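# Fold the oven's glass door fully open

## Task

Swing the oven's glass door down until it is completely open, keep the oven upright on its feet, and finish with neither arm or hand in contact with the oven.

## Robot and tools

Robot: two arms, left_arm and right_arm, each with a two-finger gripper and a wrist camera. In the scene frame the origin sits at table-top height midway between the nominal arm bases, +z points up, +x points out over the table, and left_arm is on the +y side. Image left and right do not match these names. Measured bases: left_arm at (+0.016, +0.259, 0) m, quat_wxyz (+1.000, 0, 0, +0.016); right_arm at (+0.024, -0.322, 0) m, quat_wxyz (+1.000, 0, 0, -0.020). A camera stand is fixed behind the arms.

Frames: the pose, velocity and target numbers for each hand, and the wrist camera poses, are given in that arm's own base frame. Fixed cameras and the table use the scene frame. Commanded offsets run along the axes of each arm's current Hand target. On the gripper, the fingers extend along +z and spread along y. end_effector_position is the point between the finger pads, just behind the tips.

Row format (shared by execute_actions and move): a single list of 14 numbers covering both arms, each in [-1, 1]: dx, dy, dz, rx, ry, rz, opening for left_arm, followed by the same seven for right_arm. Always send all 14, even when one arm stays still. dx to rz are an offset, not a pose: they are measured from the arm's Hand target as it stood when the action or move began, along that target's axes. 1.0 equals 0.6 m of travel or 180 degrees; rx, ry, rz together form one rotation vector. Sending the same offset again moves the arm further. Six zeros ask the arm to return to its existing Hand target. Opening is absolute: +1 fully open (about 87 mm between pads), +0.5 about 69 mm, 0 about 43 mm, -0.5 about 18 mm, -1 closed. A 0 there is a real command, so to leave a gripper unchanged repeat its current command.

execute_actions(actions, cameras): actions is a list of actions; each action is a list of up to 15 rows, one per 1/30 s step, and a shorter list repeats its final row to fill 15 steps. Every row counts from the action's starting Hand target, not from the row before it. An empty actions list returns state plus all camera images. cameras: list of names, ["all"], [] or null.

move(target, speed, blend, opening_speed, blocking, cameras): drives each gripper in a straight line toward an offset target. target is one 14-number row or a list of up to 15 rows; every row is an offset from the same starting Hand targets. speed in m/s, 0.002 to 2.9, default 0.25 (rotation capped at twice that in rad/s), one value or one per target. blend in metres rounds corners in a list; 0 stops at each. opening_speed is the rate of the gripper command per second on the -1 to +1 scale, 0.2 or higher. blocking=false returns after about 0.5 s while the move continues. A whole move lasts at most 10 s and does not avoid obstacles or the other arm; faster moves stray and hit harder, and aiming well past a contact pushes harder. Keep paths away from an arm's own base. The result adds a move: line whose ending is e.g. done, off_target, moving, held or fault, plus limits such as limits=paced (pose clipped) or limits=held (steps withheld).

wait(seconds, cameras): 0 to 10 s with the last commands held; a running move continues. stop(cameras): brakes a running move. zoom_image(camera, region): closer view of the newest image from cam_high, cam_low, cam_left_wrist or cam_right_wrist; region [x0, y0, x1, y1] in pixels, at most 504 by 504. finished_scene(scene): ends the scene with its number (1 to 3); make no further calls in that reply.

Results: end_effector_position (m) and end_effector_quat_wxyz in the arm's base frame; Hand target, the last commanded pose after clipping, from which the next offset is taken; Tool commands; grip_measured on the command scale; Joint positions (gripper last, 0 closed to 1 open); Joint velocities, possibly marked within noise; joint torques, which include the arm's own weight and wrap at ±28 N m for joints 1 to 3. Joint ranges (rad): waist -2.618 to 3.054, shoulder 0.000 to 3.142, elbow 0.000 to 3.142 (straight at 2.901), wrist pitch -1.571 to 1.571, wrist yaw -1.571 to 1.571, wrist roll -2.094 to 2.094. Cameras: cam_high and cam_low 504x504, cam_left_wrist and cam_right_wrist 672x504.

Behaviour: the grippers often end short, low or tilted, especially far out, and small moves may not happen or may drift sideways. Check the reported position and orientation after each move and correct it. Orientation commands are limited to within 40 degrees of the measured one per step. A blocked arm keeps pushing until commanded away; to release it, set its target back beyond where the gripper actually is. A gripper near its waist axis can make the whole arm swing.

Avoid: slamming or hard pushing on the oven or door, tipping the oven, letting anything drop or leave the table, contact between the two arms or grippers, camera cables catching on things, and keeping arms stretched or straining (motor heat gives MOTOR HOT, then an OVER-TEMPERATURE FAULT that folds and disables the arm). Any arm stop costs. Finish with both grippers clear of the oven, then call finished_scene.

Each tool is called after "Request:" by a JSON object that holds its "op" and its "data", one argument or row to a line.

## Session

Request:
{"op": "execute_actions", "data": {
  "actions": []
}}

Scene clock: 0.00 s.
left_arm: end_effector_position=(+0.1828, -0.0887, +0.3245) grip_measured=+1.000 end_effector_quat_wxyz=(+0.497, +0.014, +0.866, -0.049) | right_arm: end_effector_position=(+0.1789, +0.1623, +0.2663) grip_measured=+0.996 end_effector_quat_wxyz=(+0.494, +0.072, +0.804, +0.323)
Joint positions: left_arm=[-0.926 0.885 1.429 -1.243 -0.679 -0.568 1] | right_arm=[0.898 0.547 0.822 -0.609 0.388 0.798 0.998]
Joint velocities: within noise
Joint torques (N m): no reading
Heat: left arm: 27 °C; right arm: 26 °C.
Hand target: left_arm +0.1831, -0.0889, +0.3275; +0.500, +0.012, +0.864, -0.052 | right_arm +0.1799, +0.1633, +0.2746; +0.500, +0.074, +0.797, +0.330
Tool commands: left_gripper/opening=+1.0 right_gripper/opening=+1.0
camera_calibration:
cam_left_wrist: T_world_to_cam=[[-0.0849002, -0.994837, 0.055602, -0.0909706], [-0.984438, 0.0751337, -0.158864, 0.257364], [0.153866, -0.0682242, -0.985734, 0.434369], [0, 0, 0, 1]] pos_world=[0.178801, -0.0802032, 0.474116]
cam_right_wrist: T_world_to_cam=[[0.215999, -0.788247, -0.576204, 0.240745], [-0.962618, -0.0731362, -0.260803, 0.27635], [0.163436, 0.610998, -0.774578, 0.221379], [0, 0, 0, 1]] pos_world=[0.177838, 0.0747159, 0.382266]

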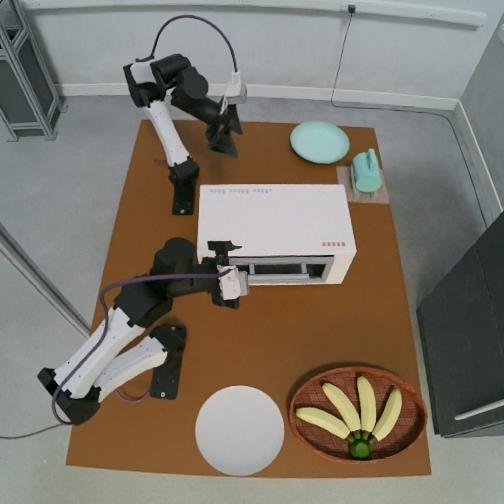

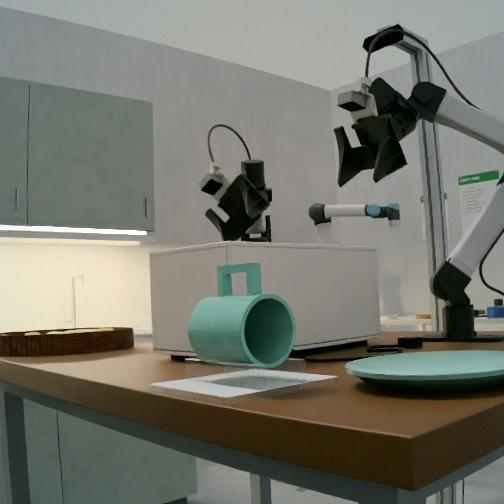

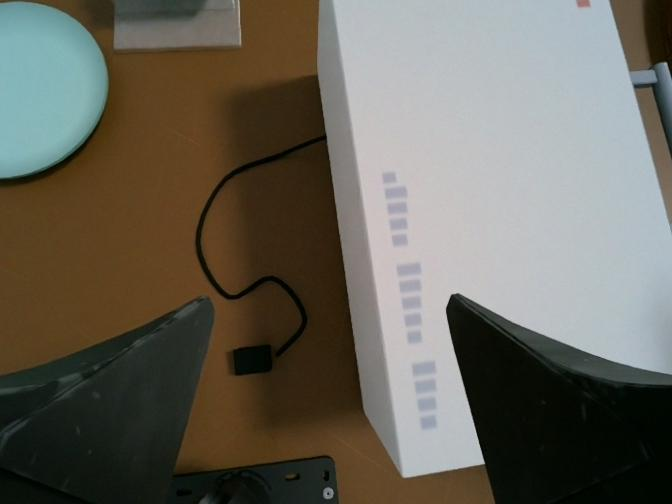

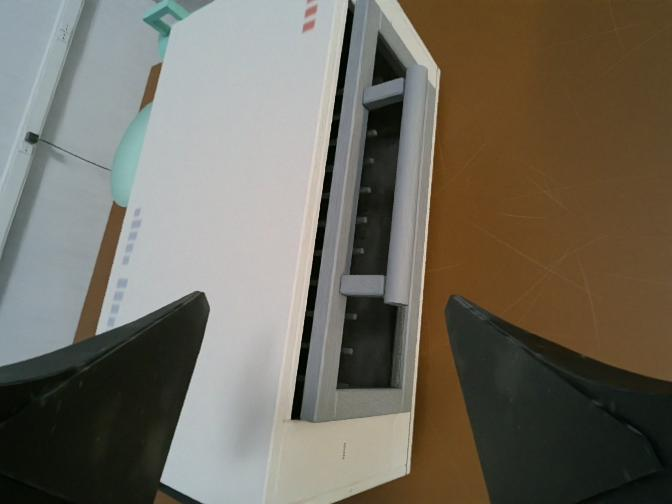

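Request:
{"op": "zoom_image", "data": {
  "camera": "cam_high",
  "region": [180, 170, 370, 300]
}}

Request:
{"op": "zoom_image", "data": {
  "camera": "cam_right_wrist",
  "region": [240, 0, 480, 480]
}}

Scaled by 2.653 from the camera's 504x504 image, which has a finer 720x720 frame.

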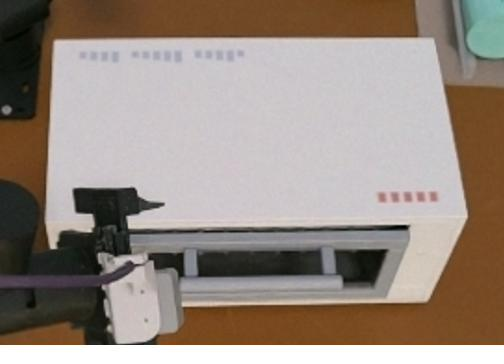

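Scaled by 1.050 from the camera's 672x504 image, which has a finer 960x720 frame.

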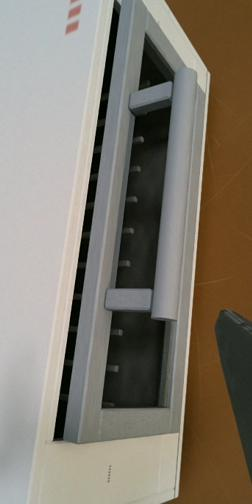

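Request:
{"op": "move", "data": {
  "target": [0,0,0,0,0,0,1,-0.008,-0.019,0.1875,0.1253,0.3398,0.0095,0],
  "speed": 0.4,
  "cameras": ["all"]
}}

Scene clock: 33.00 s.
left_arm: end_effector_position=(+0.1828, -0.0887, +0.3245) grip_measured=+1.000 end_effector_quat_wxyz=(+0.497, +0.014, +0.866, -0.049) | right_arm: end_effector_position=(+0.2774, +0.2024, +0.2330) grip_measured=+0.000 end_effector_quat_wxyz=(+0.017, +0.011, +0.983, +0.180)
Joint positions: left_arm=[-0.926 0.885 1.429 -1.243 -0.679 -0.568 1] | right_arm=[0.419 1.875 2.067 -1.574 -0.314 0.47 0.5]
Joint torques (N m): left_arm=[-0.21 0.43 5.14 1.6 -0.16 0.02] | right_arm=[-0.4 -8.38 7.71 0.66 -0.24 -0.3]
Heat: left arm: 29 °C; right arm: 28 °C.
Hand target: left_arm +0.1831, -0.0889, +0.3275; +0.500, +0.012, +0.864, -0.052 | right_arm +0.2797, +0.2033, +0.2396; -0.001, +0.000, +0.985, +0.174
Off the commanded pose: left_arm 0.003 m, 1 deg | right_arm 0.007 m, 2 deg.
joint sent to its limit (right arm) — joint 4 (wrist pitch), lower limit. The joint targets are off in orientation, not in position.
move: done
camera_calibration:
cam_left_wrist: T_world_to_cam=[[-0.0849002, -0.994837, 0.055602, -0.0909706], [-0.984438, 0.0751337, -0.158864, 0.257364], [0.153866, -0.0682242, -0.985734, 0.434369], [0, 0, 0, 1]] pos_world=[0.178801, -0.0802032, 0.474116]
cam_right_wrist: T_world_to_cam=[[0.00445299, -0.934007, -0.357226, 0.269012], [-0.674518, -0.266531, 0.688467, 0.103407], [-0.738245, 0.237889, -0.631191, 0.447239], [0, 0, 0, 1]] pos_world=[0.398724, 0.172427, 0.307199]

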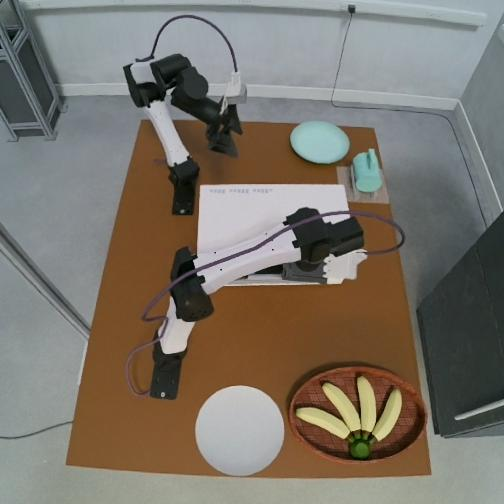

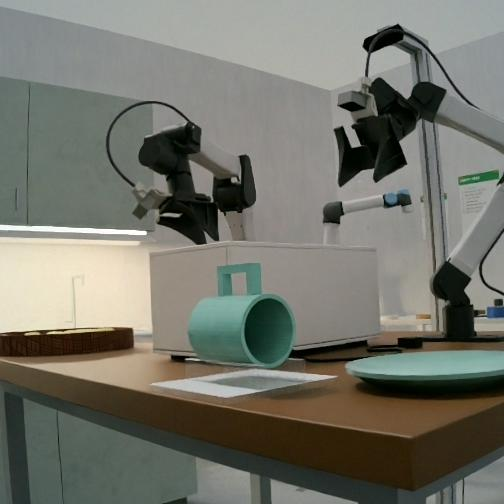

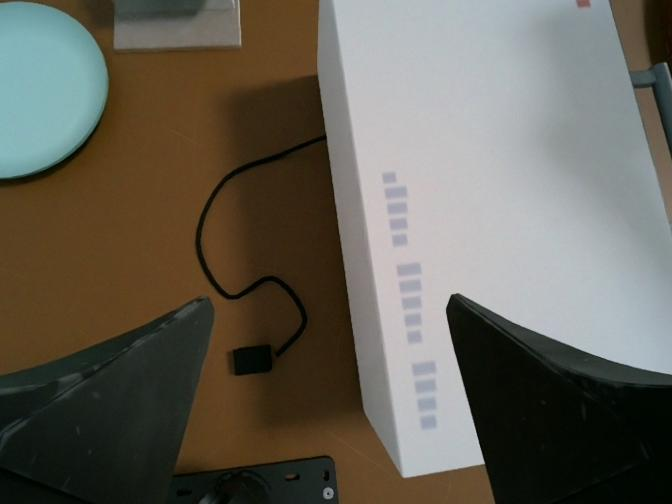

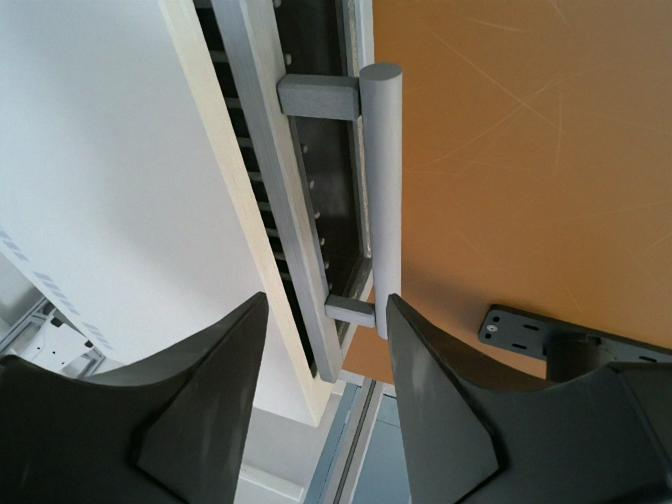

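Request:
{"op": "move", "data": {
  "target": [0,0,0,0,0,0,1,0.008,-0.044,0.135,0,0,0,-0.2],
  "speed": 0.12,
  "cameras": ["cam_high","cam_right_wrist"]
}}

Scene clock: 41.57 s.
left_arm: end_effector_position=(+0.1828, -0.0887, +0.3245) grip_measured=+1.000 end_effector_quat_wxyz=(+0.497, +0.014, +0.866, -0.049) | right_arm: end_effector_position=(+0.2731, +0.2041, +0.1414) grip_measured=-0.200 end_effector_quat_wxyz=(-0.029, +0.011, +0.987, +0.160)
Joint positions: left_arm=[-0.926 0.885 1.429 -1.243 -0.679 -0.568 1] | right_arm=[0.428 1.87 1.681 -1.294 -0.315 0.465 0.4]
Joint torques (N m): left_arm=[-0.21 0.34 5.16 1.6 -0.15 0.04] | right_arm=[0.43 -13.26 5.55 0.71 -0.11 -0.27]
Heat: left arm: 30 °C; right arm: 28 °C.
Hand target: left_arm +0.1831, -0.0889, +0.3275; +0.500, +0.012, +0.864, -0.052 | right_arm +0.2750, +0.2062, +0.1544; +0.000, -0.001, +0.985, +0.174
Off the commanded pose: left_arm 0.003 m, 1 deg | right_arm 0.013 m, 4 deg.
move: off_target (right_arm)
camera_calibration:
cam_right_wrist: T_world_to_cam=[[-0.0125526, -0.947447, -0.319666, 0.239955], [-0.605282, -0.247267, 0.756633, 0.13155], [-0.795912, 0.202986, -0.570369, 0.400078], [0, 0, 0, 1]] pos_world=[0.401063, 0.178663, 0.205363]
Images, in order (width x height): cam_high 504x504, cam_right_wrist 672x504.

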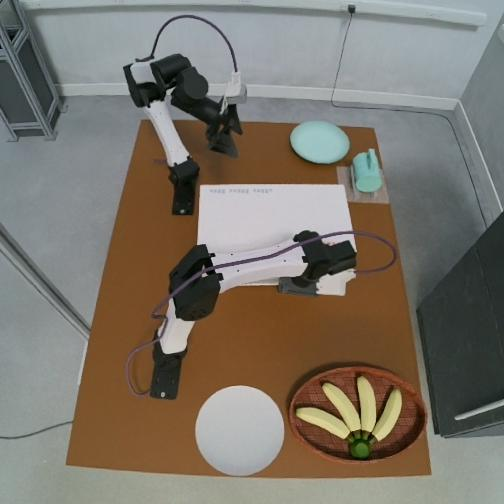

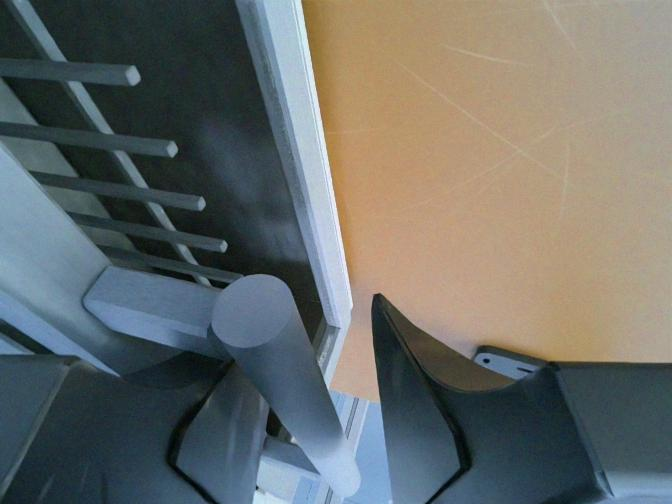

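Request:
{"op": "move", "data": {
  "target": [
    [0,0,0,0,0,0,1,0,-0.091,0,-0.055,0,0,-0.2],
    [0,0,0,0,0,0,1,0,-0.157,0.032,-0.11,0,0,-0.2],
    [0,0,0,0,0,0,1,0,-0.183,0.056,-0.14,0,0,-0.2]
  ],
  "speed": 0.08,
  "blend": [0.02,0.02,0],
  "cameras": ["cam_high","cam_right_wrist"]
}}

Scene clock: 51.27 s.
left_arm: end_effector_position=(+0.1828, -0.0887, +0.3245) grip_measured=+1.000 end_effector_quat_wxyz=(+0.497, +0.014, +0.866, -0.049) | right_arm: end_effector_position=(+0.2720, +0.1101, +0.0827) grip_measured=-0.200 end_effector_quat_wxyz=(-0.005, +0.002, +0.931, +0.365)
Joint positions: left_arm=[-0.926 0.885 1.429 -1.243 -0.679 -0.568 1] | right_arm=[-0.029 1.803 1.216 -1.022 -0.748 -0.04 0.4]
Joint torques (N m): left_arm=[-0.17 0.34 5.16 1.61 -0.13 0.05] | right_arm=[-0.18 -7.1 5.37 0.41 -0.77 -0.26]
Heat: left arm: 30 °C; right arm: 30 °C.
Hand target: left_arm +0.1831, -0.0889, +0.3275; +0.500, +0.012, +0.864, -0.052 | right_arm +0.2750, +0.1145, +0.0852; -0.001, +0.000, +0.923, +0.384
Off the commanded pose: left_arm 0.003 m, 1 deg | right_arm 0.006 m, 2 deg.
move: done
camera_calibration:
cam_right_wrist: T_world_to_cam=[[0.0118736, -0.730496, -0.682814, 0.131604], [-0.640553, -0.52991, 0.555776, 0.20943], [-0.767822, 0.430779, -0.474213, 0.344129], [0, 0, 0, 1]] pos_world=[0.396818, 0.0588714, 0.136655]
Images, in order (width x height): cam_high 504x504, cam_right_wrist 672x504.

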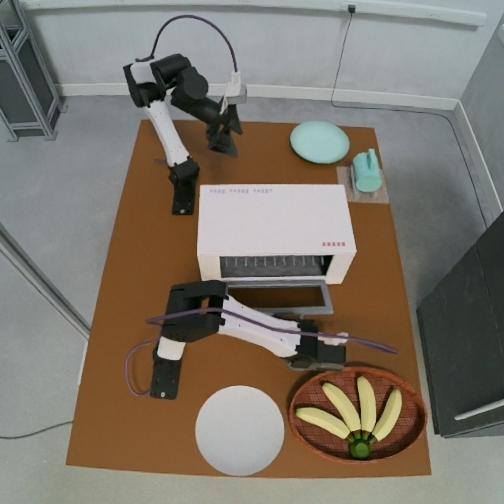

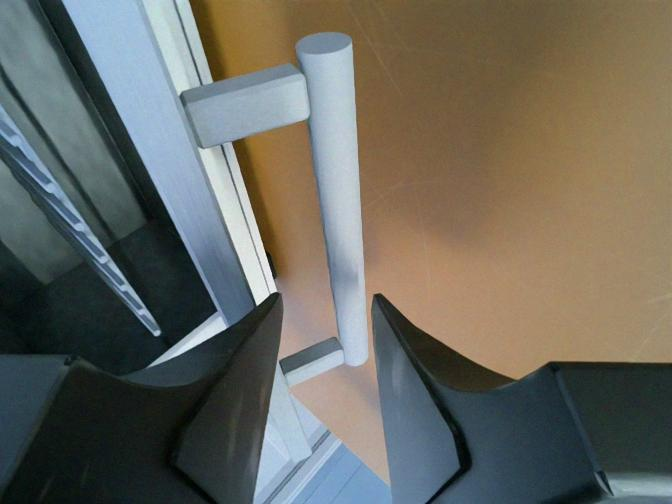

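Request:
{"op": "move", "data": {
  "target": [
    [0,0,0,0,0,0,1,0,0,-0.133,0,0,0,-0.2],
    [0,0,0,0,0,0,1,0,0.148,-0.0996,0.1,0,0,-1],
    [0,0,0,0,0,0,1,0,0.042,-0.017,0.1,0,0,-1],
    [0,0,0,0,0,0,1,0,-0.055,0.009,0.1,0,0,-1]
  ],
  "speed": [0.15,0.25,0.08,0.06],
  "blend": [0.02,0,0.01,0],
  "cameras": ["cam_high","cam_right_wrist"]
}}

Scene clock: 64.83 s.
left_arm: end_effector_position=(+0.1828, -0.0887, +0.3245) grip_measured=+1.000 end_effector_quat_wxyz=(+0.497, +0.014, +0.866, -0.049) | right_arm: end_effector_position=(+0.2713, +0.0971, +0.0613) grip_measured=-1.000 end_effector_quat_wxyz=(-0.006, +0.004, +0.972, +0.236)
Joint positions: left_arm=[-0.926 0.885 1.429 -1.243 -0.679 -0.568 1] | right_arm=[0.052 1.781 1.214 -0.988 -0.476 0.065 0]
Joint torques (N m): left_arm=[-0.18 0.36 5.2 1.61 -0.14 0.03] | right_arm=[-0.31 -6.82 5.39 0.53 -0.2 -0.32]
Heat: left arm: 31 °C; right arm: 30 °C.
Hand target: left_arm +0.1831, -0.0889, +0.3275; +0.500, +0.012, +0.864, -0.052 | right_arm +0.2750, +0.0951, +0.0580; -0.001, +0.000, +0.972, +0.235
Off the commanded pose: left_arm 0.003 m, 1 deg | right_arm 0.005 m, 1 deg.
move: done; target 2's new opening was sent with right_arm's hand 0.011 m and 2 deg from that target
camera_calibration:
cam_right_wrist: T_world_to_cam=[[0.00766245, -0.88702, -0.461668, 0.11032], [-0.639107, -0.359424, 0.679968, 0.18932], [-0.76908, 0.289845, -0.569654, 0.358961], [0, 0, 0, 1]] pos_world=[0.396221, 0.0618593, 0.126683]
Images, in order (width x height): cam_high 504x504, cam_right_wrist 672x504.

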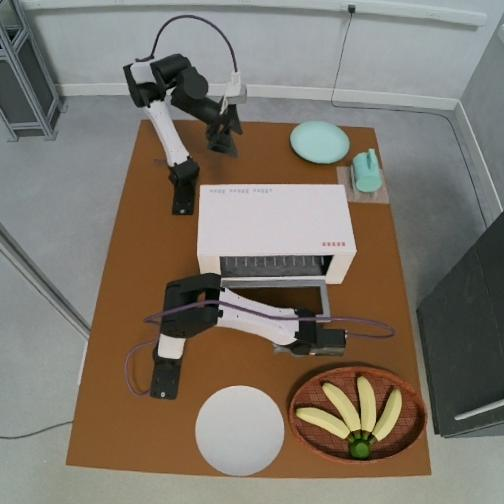

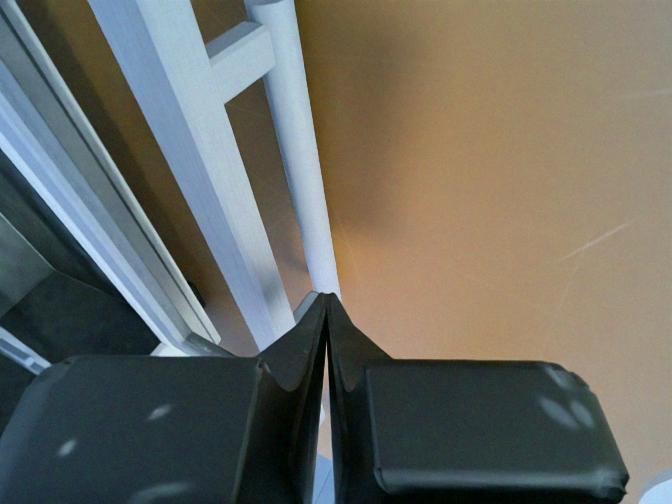

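Request:
{"op": "zoom_image", "data": {
  "camera": "cam_high",
  "region": [200, 240, 370, 370]
}}

Scaled by 2.965 from the camera's 504x504 image, which has a finer 720x720 frame.

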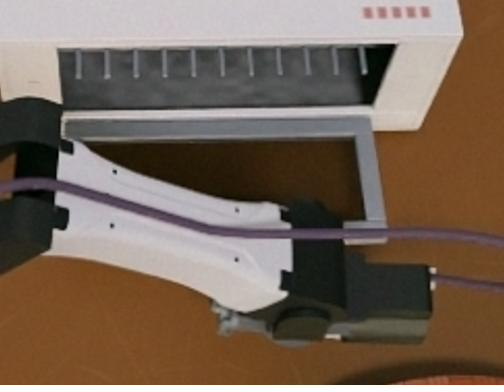

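Request:
{"op": "move", "data": {
  "target": [
    [0,0,0,0,0,0,1,0,0.038,-0.074,0,0,0,-1],
    [0,0,0,0,0,0,1,0,0.105,-0.04,0,0,0,-1],
    [0,0,0,0,0,0,1,0,0.056,0.038,0,0,0,-1]
  ],
  "speed": [0.15,0.15,0.06],
  "blend": [0.005,0.005,0],
  "cameras": ["cam_high","cam_right_wrist"]
}}

Scene clock: 77.07 s.
left_arm: end_effector_position=(+0.1828, -0.0887, +0.3245) grip_measured=+1.000 end_effector_quat_wxyz=(+0.497, +0.014, +0.866, -0.049) | right_arm: end_effector_position=(+0.2663, +0.1417, +0.0682) grip_measured=-1.000 end_effector_quat_wxyz=(-0.017, +0.003, +0.966, +0.256)
Joint positions: left_arm=[-0.926 0.885 1.429 -1.243 -0.679 -0.568 1] | right_arm=[0.173 1.776 1.218 -0.949 -0.516 0.196 0]
Joint torques (N m): left_arm=[-0.21 0.44 5.2 1.62 -0.13 0.04] | right_arm=[-0.09 -6.06 3.84 1.13 0.32 -0.2]
Heat: left arm: 31 °C; right arm: 30 °C.
Hand target: left_arm +0.1831, -0.0889, +0.3275; +0.500, +0.012, +0.864, -0.052 | right_arm +0.2749, +0.1354, +0.0531; -0.001, +0.000, +0.972, +0.235
Off the commanded pose: left_arm 0.003 m, 1 deg | right_arm 0.019 m, 3 deg.
move: off_target (right_arm)
camera_calibration:
cam_right_wrist: T_world_to_cam=[[0.00559561, -0.86673, -0.498746, 0.153356], [-0.622742, -0.393255, 0.676419, 0.198192], [-0.782407, 0.306805, -0.54195, 0.345365], [0, 0, 0, 1]] pos_world=[0.39278, 0.104899, 0.129595]
Images, in order (width x height): cam_high 504x504, cam_right_wrist 672x504.

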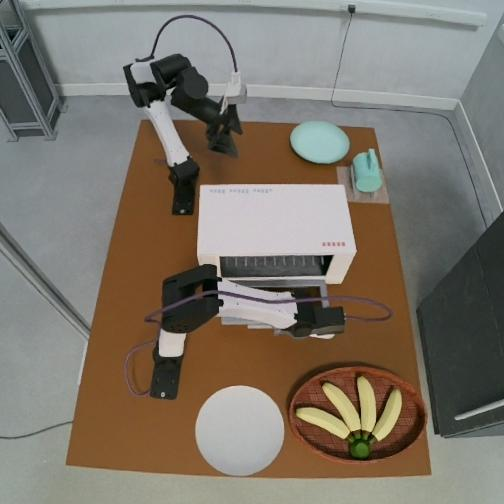

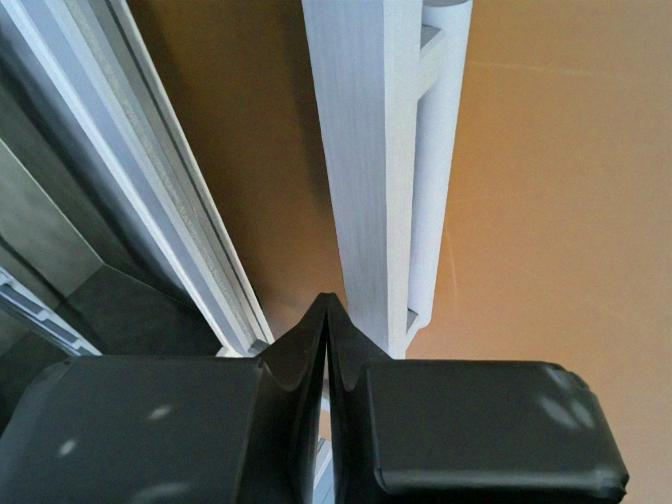

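Request:
{"op": "move", "data": {
  "target": [
    [0,0,0,0,0,0,1,0,0.024,-0.085,0,0,0,-1],
    [0,0,0,0,0,0,1,0,-0.034,0.0165,0,0,0,-1]
  ],
  "speed": [0.15,0.06],
  "blend": [0.005,0],
  "cameras": ["cam_high","cam_right_wrist"]
}}

Scene clock: 82.53 s.
left_arm: end_effector_position=(+0.1828, -0.0887, +0.3245) grip_measured=+1.000 end_effector_quat_wxyz=(+0.497, +0.014, +0.866, -0.049) | right_arm: end_effector_position=(+0.2655, +0.1391, +0.0669) grip_measured=-1.000 end_effector_quat_wxyz=(-0.020, +0.011, +0.956, +0.293)
Joint positions: left_arm=[-0.926 0.885 1.429 -1.243 -0.679 -0.568 1] | right_arm=[0.128 1.78 1.186 -0.927 -0.594 0.166 0]
Joint torques (N m): left_arm=[-0.2 0.46 5.23 1.6 -0.16 0.05] | right_arm=[0.08 -4.3 2.86 1.21 0.98 -0.45]
Heat: left arm: 31 °C; right arm: 30 °C.
Hand target: left_arm +0.1831, -0.0889, +0.3275; +0.500, +0.012, +0.864, -0.052 | right_arm +0.2749, +0.1218, +0.0350; -0.001, +0.000, +0.972, +0.235
Off the commanded pose: left_arm 0.003 m, 1 deg | right_arm 0.038 m, 7 deg.
move: off_target (right_arm)
camera_calibration:
cam_right_wrist: T_world_to_cam=[[-0.0127357, -0.826312, -0.563069, 0.153973], [-0.622433, -0.434161, 0.651215, 0.204886], [-0.78257, 0.358767, -0.508794, 0.335331], [0, 0, 0, 1]] pos_world=[0.391909, 0.0958774, 0.123887]
Images, in order (width x height): cam_high 504x504, cam_right_wrist 672x504.

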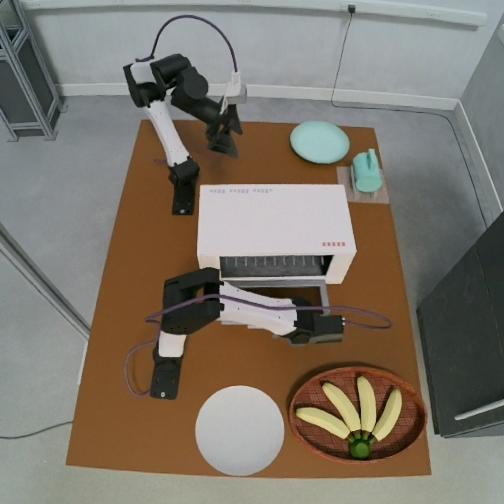

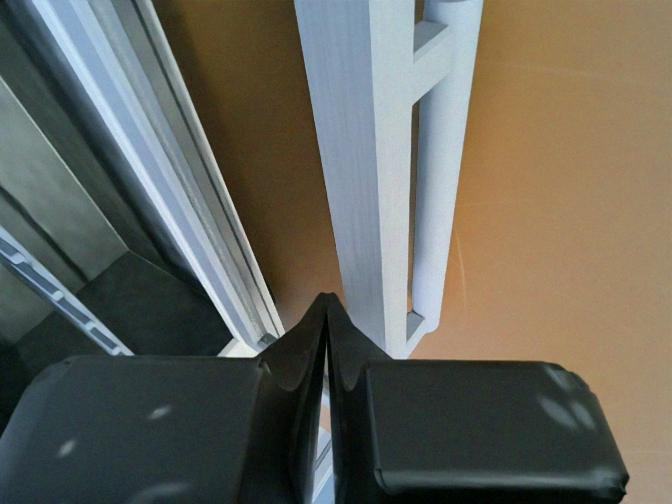

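Request:
{"op": "move", "data": {
  "target": [0,0,0,0,0,0,1,0,-0.006,-0.209,0,0,0,-1],
  "speed": 0.2,
  "cameras": ["cam_high","cam_right_wrist"]
}}

Request:
{"op": "zoom_image", "data": {
  "camera": "cam_high",
  "region": [190, 230, 370, 360]
}}

Scene clock: 91.43 s.
left_arm: end_effector_position=(+0.1828, -0.0887, +0.3245) grip_measured=+1.000 end_effector_quat_wxyz=(+0.497, +0.014, +0.866, -0.049) | right_arm: end_effector_position=(+0.2710, +0.0644, +0.1327) grip_measured=-1.000 end_effector_quat_wxyz=(-0.026, +0.010, +0.970, +0.240)
Joint positions: left_arm=[-0.926 0.885 1.429 -1.243 -0.679 -0.568 1] | right_arm=[-0.055 1.78 1.491 -1.361 -0.482 -0.055 0]
Joint torques (N m): left_arm=[-0.25 0.35 5.16 1.61 -0.15 0.03] | right_arm=[-0.34 -10.86 7.91 0.13 -0.13 -0.3]
Heat: left arm: 32 °C; right arm: 30 °C.
Hand target: left_arm +0.1831, -0.0889, +0.3275; +0.500, +0.012, +0.864, -0.052 | right_arm +0.2751, +0.0613, +0.1449; +0.000, +0.000, +0.972, +0.235
Off the commanded pose: left_arm 0.003 m, 1 deg | right_arm 0.013 m, 3 deg.
move: off_target (right_arm)
camera_calibration:
cam_right_wrist: T_world_to_cam=[[-0.0124564, -0.88294, -0.469321, 0.120504], [-0.611557, -0.364612, 0.70218, 0.118752], [-0.791102, 0.295763, -0.535426, 0.409877], [0, 0, 0, 1]] pos_world=[0.39838, 0.0284697, 0.192628]
Images, in order (width x height): cam_high 504x504, cam_right_wrist 672x504.

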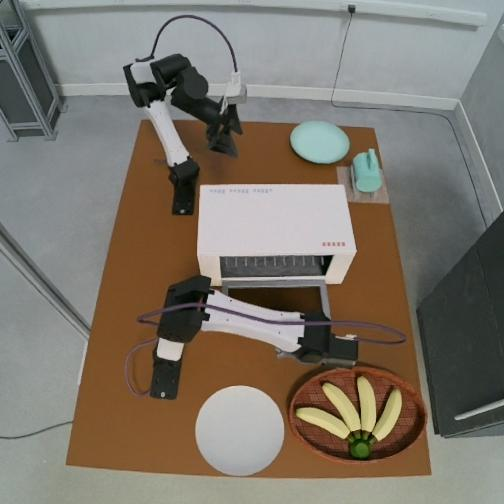

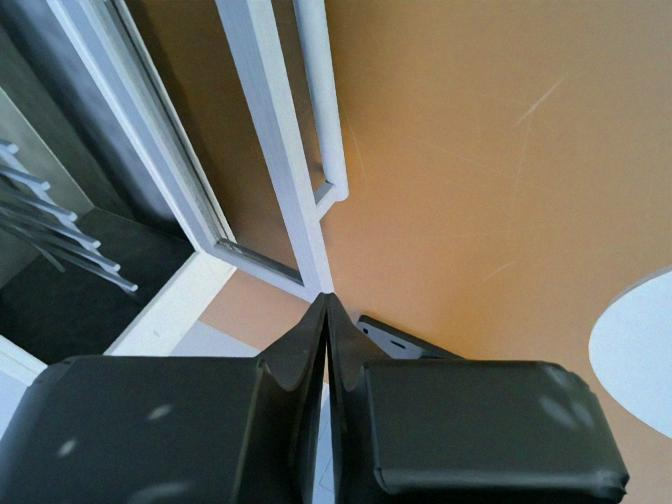

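Scaled by 2.800 from the camera's 504x504 image, which has a finer 720x720 frame.

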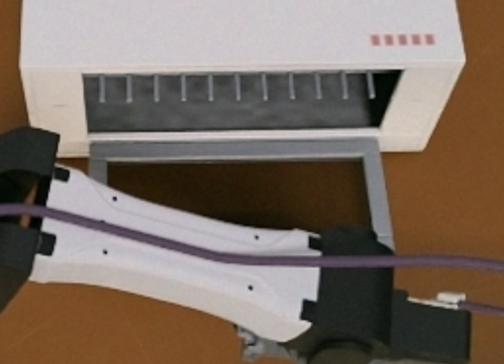

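Request:
{"op": "finished_scene", "data": {
  "scene": 2
}}

The scene is finished: the task was done.


## Next scene

The same job, from a new start.

Request:
{"op": "execute_actions", "data": {
  "actions": []
}}

Request:
{"op": "zoom_image", "data": {
  "camera": "cam_high",
  "region": [150, 150, 390, 390]
}}

Scene clock: 0.00 s.
left_arm: end_effector_position=(+0.3147, -0.0680, +0.2614) grip_measured=+1.000 end_effector_quat_wxyz=(+0.453, +0.141, +0.879, +0.041) | right_arm: end_effector_position=(+0.1952, +0.1374, +0.3094) grip_measured=+0.996 end_effector_quat_wxyz=(+0.445, -0.124, +0.867, +0.184)
Joint positions: left_arm=[-0.344 1.149 1.261 -0.756 -0.223 0.085 1] | right_arm=[0.612 0.887 1.329 -1.008 0.066 0.293 0.998]
Joint velocities: within noise
Joint torques (N m): no reading
Heat: left arm: 27 °C; right arm: 25 °C.
Hand target: left_arm +0.3152, -0.0682, +0.2664; +0.460, +0.139, +0.876, +0.040 | right_arm +0.1968, +0.1385, +0.3169; +0.456, -0.122, +0.861, +0.189
Tool commands: left_gripper/opening=+1.0 right_gripper/opening=+1.0
camera_calibration:
cam_left_wrist: T_world_to_cam=[[-0.22339, -0.950942, -0.214024, 0.0614029], [-0.970607, 0.237188, -0.0407814, 0.351445], [0.0895448, 0.198624, -0.975977, 0.38913], [0, 0, 0, 1]] pos_world=[0.319988, -0.102258, 0.407256]
cam_right_wrist: T_world_to_cam=[[0.391609, -0.899114, -0.195543, 0.105646], [-0.919338, -0.373508, -0.123731, 0.291796], [0.038211, 0.228225, -0.972858, 0.405693], [0, 0, 0, 1]] pos_world=[0.211385, 0.111387, 0.451445]

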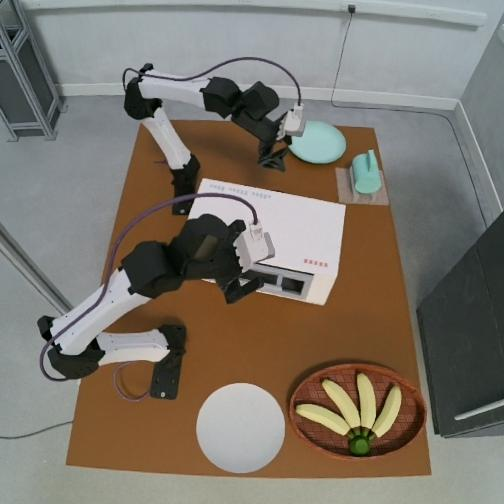

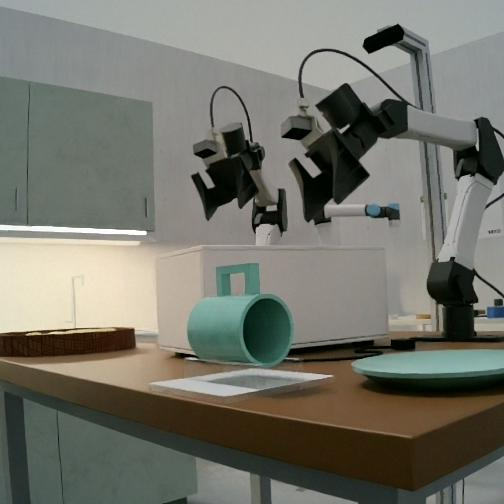

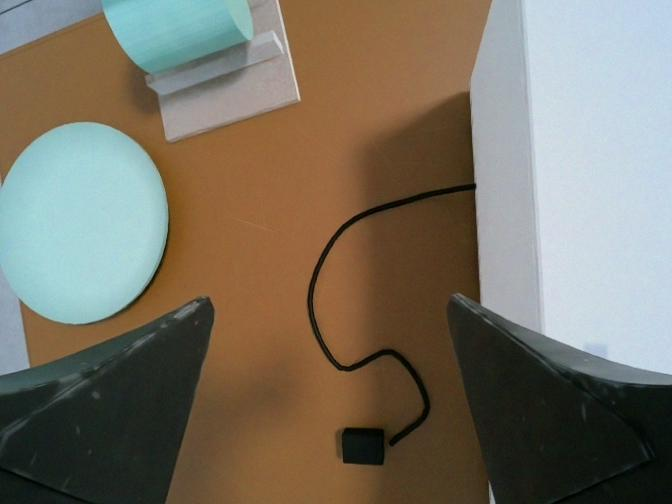

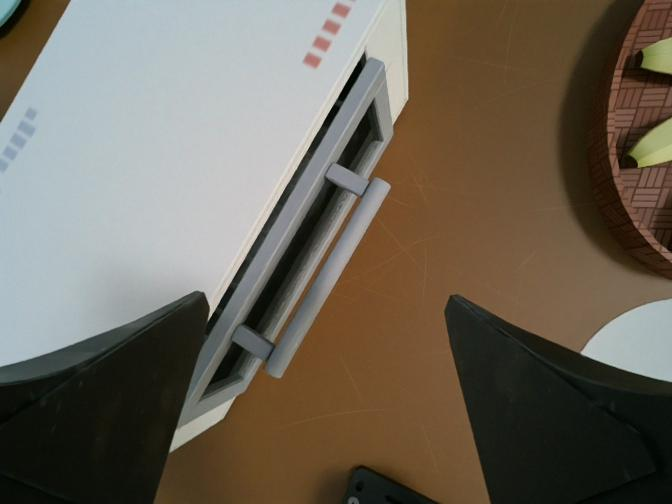

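Scaled by 2.100 from the camera's 504x504 image, which has a finer 720x720 frame.

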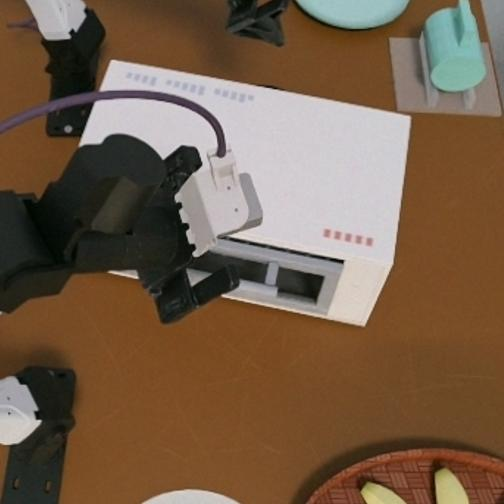

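Request:
{"op": "move", "data": {
  "target": [0,0,0,0,0,0,1,0.076,0.004,0.145,0.0404,0.272,0.1606,-0.2],
  "speed": 0.4,
  "cameras": ["cam_high","cam_right_wrist"]
}}

Scene clock: 12.23 s.
left_arm: end_effector_position=(+0.3147, -0.0680, +0.2614) grip_measured=+1.000 end_effector_quat_wxyz=(+0.453, +0.141, +0.879, +0.041) | right_arm: end_effector_position=(+0.2319, +0.1743, +0.2287) grip_measured=-0.200 end_effector_quat_wxyz=(+0.005, +0.045, +0.985, +0.164)
Joint positions: left_arm=[-0.344 1.149 1.261 -0.756 -0.223 0.085 1] | right_arm=[0.4 1.668 1.799 -1.546 -0.293 0.514 0.4]
Joint torques (N m): left_arm=[-0.14 -3.04 6.64 1.79 0.03 0.02] | right_arm=[-0.36 -6.26 8.06 0.56 -0.21 -0.01]
Heat: left arm: 28 °C; right arm: 27 °C.
Hand target: left_arm +0.3152, -0.0682, +0.2664; +0.460, +0.139, +0.876, +0.040 | right_arm +0.2348, +0.1769, +0.2349; +0.009, +0.051, +0.983, +0.174
Off the commanded pose: left_arm 0.005 m, 1 deg | right_arm 0.007 m, 1 deg.
move: done
camera_calibration:
cam_right_wrist: T_world_to_cam=[[-0.0680977, -0.94249, -0.327223, 0.2529], [-0.663526, -0.202148, 0.720326, 0.0470589], [-0.745048, 0.266173, -0.611601, 0.409727], [0, 0, 0, 1]] pos_world=[0.353713, 0.138811, 0.299447]
Images, in order (width x height): cam_high 504x504, cam_right_wrist 672x504.

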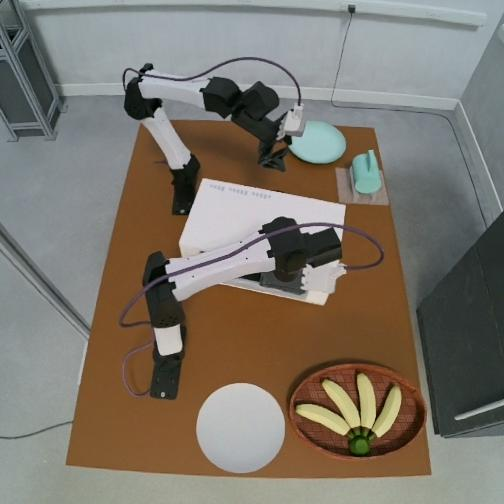

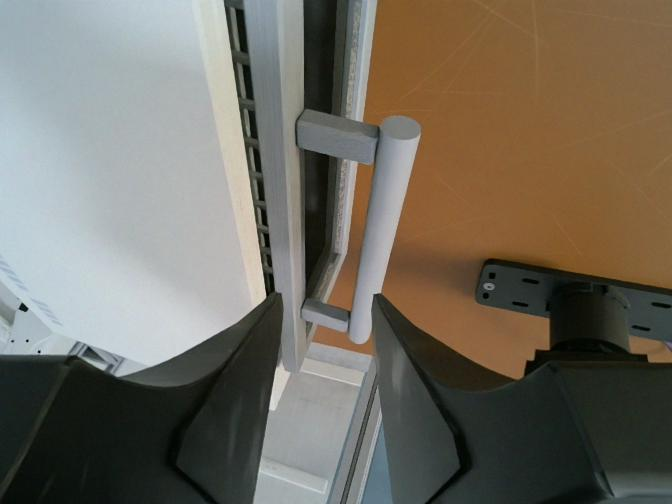

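Request:
{"op": "move", "data": {
  "target": [
    [0,0,0,0,0,0,1,0.023,-0.045,0.128,0,0,0,-0.2],
    [0,0,0,0,0,0,1,0.023,-0.136,0.128,-0.055,0,0,-0.2],
    [0,0,0,0,0,0,1,0.023,-0.202,0.160,-0.11,0,0,-0.2],
    [0,0,0,0,0,0,1,0.023,-0.228,0.184,-0.14,0,0,-0.2]
  ],
  "speed": [0.12,0.09,0.09,0.09],
  "blend": [0.003,0.02,0.02,0],
  "cameras": ["cam_high","cam_right_wrist"]
}}

Scene clock: 25.80 s.
left_arm: end_effector_position=(+0.3147, -0.0680, +0.2614) grip_measured=+1.000 end_effector_quat_wxyz=(+0.453, +0.141, +0.879, +0.041) | right_arm: end_effector_position=(+0.2074, +0.0834, +0.0802) grip_measured=-0.200 end_effector_quat_wxyz=(+0.013, +0.051, +0.931, +0.362)
Joint positions: left_arm=[-0.344 1.149 1.261 -0.756 -0.223 0.085 1] | right_arm=[-0.163 1.543 0.918 -1.014 -0.74 -0.08 0.4]
Joint torques (N m): left_arm=[-0.17 -2.99 6.65 1.78 0.04 0] | right_arm=[-0.28 -4.62 5.57 0.35 -0.84 -0.25]
Heat: left arm: 30 °C; right arm: 28 °C.
Hand target: left_arm +0.3152, -0.0682, +0.2664; +0.460, +0.139, +0.876, +0.040 | right_arm +0.2116, +0.0882, +0.0842; +0.020, +0.048, +0.922, +0.384
Off the commanded pose: left_arm 0.005 m, 1 deg | right_arm 0.008 m, 3 deg.
move: off_target (right_arm)
camera_calibration:
cam_right_wrist: T_world_to_cam=[[-0.0659975, -0.731919, -0.678188, 0.127091], [-0.689966, -0.457521, 0.560912, 0.159032], [-0.720827, 0.504945, -0.474803, 0.289072], [0, 0, 0, 1]] pos_world=[0.326485, 0.0198151, 0.13424]
Images, in order (width x height): cam_high 504x504, cam_right_wrist 672x504.

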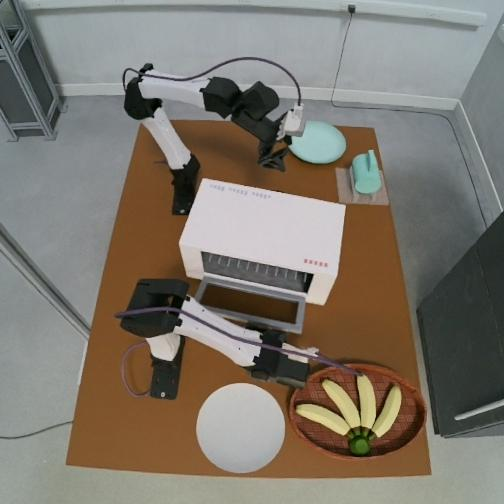

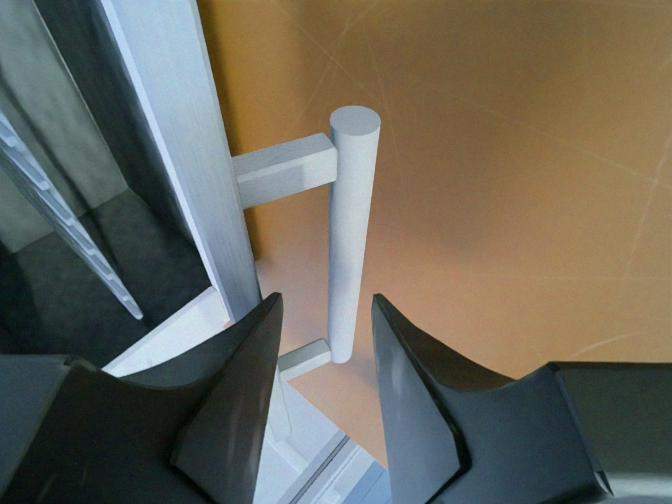

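Request:
{"op": "move", "data": {
  "target": [
    [0,0,0,0,0,0,1,0,0,-0.133,0,0,0,-0.2],
    [0,0,0,0,0,0,1,0,0.160,-0.083,0.1,0,0,-1],
    [0,0,0,0,0,0,1,0,0.054,-0.012,0.1,0,0,-1],
    [0,0,0,0,0,0,1,0,-0.034,0.065,0.1,0,0,-1]
  ],
  "speed": [0.15,0.25,0.12,0.06],
  "blend": [0.02,0,0.01,0],
  "cameras": ["cam_high","cam_right_wrist"]
}}

Scene clock: 35.87 s.
left_arm: end_effector_position=(+0.3147, -0.0680, +0.2614) grip_measured=+1.000 end_effector_quat_wxyz=(+0.453, +0.141, +0.879, +0.041) | right_arm: end_effector_position=(+0.2056, +0.1154, +0.0661) grip_measured=-1.000 end_effector_quat_wxyz=(-0.003, +0.059, +0.959, +0.279)
Joint positions: left_arm=[-0.344 1.149 1.261 -0.756 -0.223 0.085 1] | right_arm=[0.07 1.5 0.894 -0.888 -0.56 0.216 0]
Joint torques (N m): left_arm=[-0.09 -3.07 6.6 1.78 0.04 0.03] | right_arm=[-0.09 -2.37 3.18 1.17 0.74 -0.41]
Heat: left arm: 31 °C; right arm: 28 °C.
Hand target: left_arm +0.3152, -0.0682, +0.2664; +0.460, +0.139, +0.876, +0.040 | right_arm +0.2130, +0.1014, +0.0424; +0.012, +0.051, +0.971, +0.235
Off the commanded pose: left_arm 0.005 m, 1 deg | right_arm 0.029 m, 6 deg.
move: off_target (right_arm)
camera_calibration:
cam_right_wrist: T_world_to_cam=[[-0.0963818, -0.83781, -0.537387, 0.150092], [-0.664753, -0.347658, 0.661239, 0.15587], [-0.74082, 0.420961, -0.523429, 0.28183], [0, 0, 0, 1]] pos_world=[0.326867, 0.0612984, 0.125108]
Images, in order (width x height): cam_high 504x504, cam_right_wrist 672x504.

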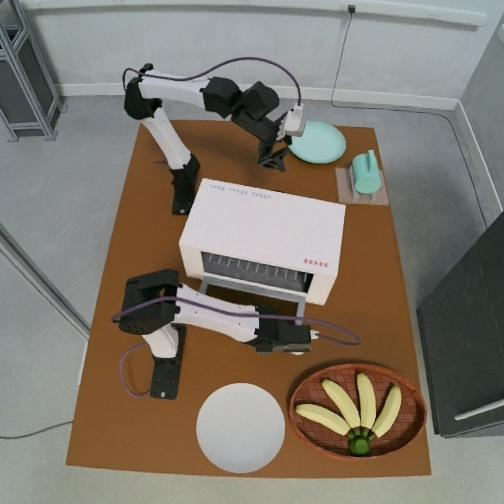

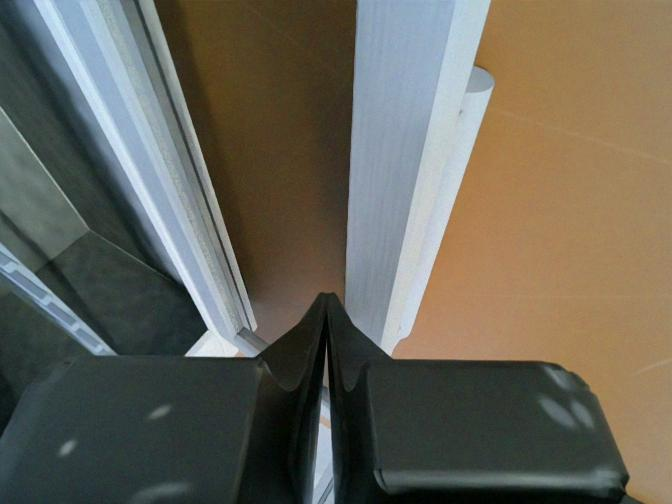

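Request:
{"op": "move", "data": {
  "target": [0,0,0,0,0,0,1,0,-0.006,-0.209,0,0,0,-1],
  "speed": 0.2,
  "cameras": ["cam_right_wrist"]
}}

Scene clock: 40.37 s.
left_arm: end_effector_position=(+0.3147, -0.0680, +0.2614) grip_measured=+1.000 end_effector_quat_wxyz=(+0.453, +0.141, +0.879, +0.041) | right_arm: end_effector_position=(+0.2028, +0.0451, +0.1457) grip_measured=-1.000 end_effector_quat_wxyz=(-0.005, +0.058, +0.969, +0.241)
Joint positions: left_arm=[-0.344 1.149 1.261 -0.756 -0.223 0.085 1] | right_arm=[-0.171 1.484 1.231 -1.386 -0.483 -0.069 0]
Joint torques (N m): left_arm=[-0.16 -3.12 6.71 1.79 0.05 0.01] | right_arm=[-0.57 -6.41 8.06 0.18 -0.12 -0.28]
Heat: left arm: 32 °C; right arm: 28 °C.
Hand target: left_arm +0.3152, -0.0682, +0.2664; +0.460, +0.139, +0.876, +0.040 | right_arm +0.2068, +0.0411, +0.1522; +0.012, +0.051, +0.971, +0.235
Off the commanded pose: left_arm 0.005 m, 1 deg | right_arm 0.009 m, 2 deg.
move: done
camera_calibration:
cam_right_wrist: T_world_to_cam=[[-0.0945967, -0.87761, -0.469949, 0.125289], [-0.658286, -0.298983, 0.690846, 0.069065], [-0.746801, 0.374712, -0.549435, 0.3581], [0, 0, 0, 1]] pos_world=[0.324746, -0.00358056, 0.207919]
Images, in order (width x height): cam_right_wrist 672x504.

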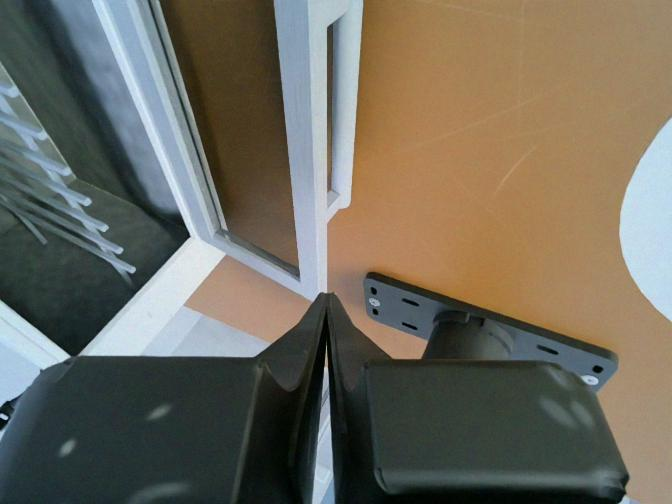

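Matches scene 2's final state.

Request:
{"op": "finished_scene", "data": {
  "scene": 3
}}

The scene is finished: the task was done.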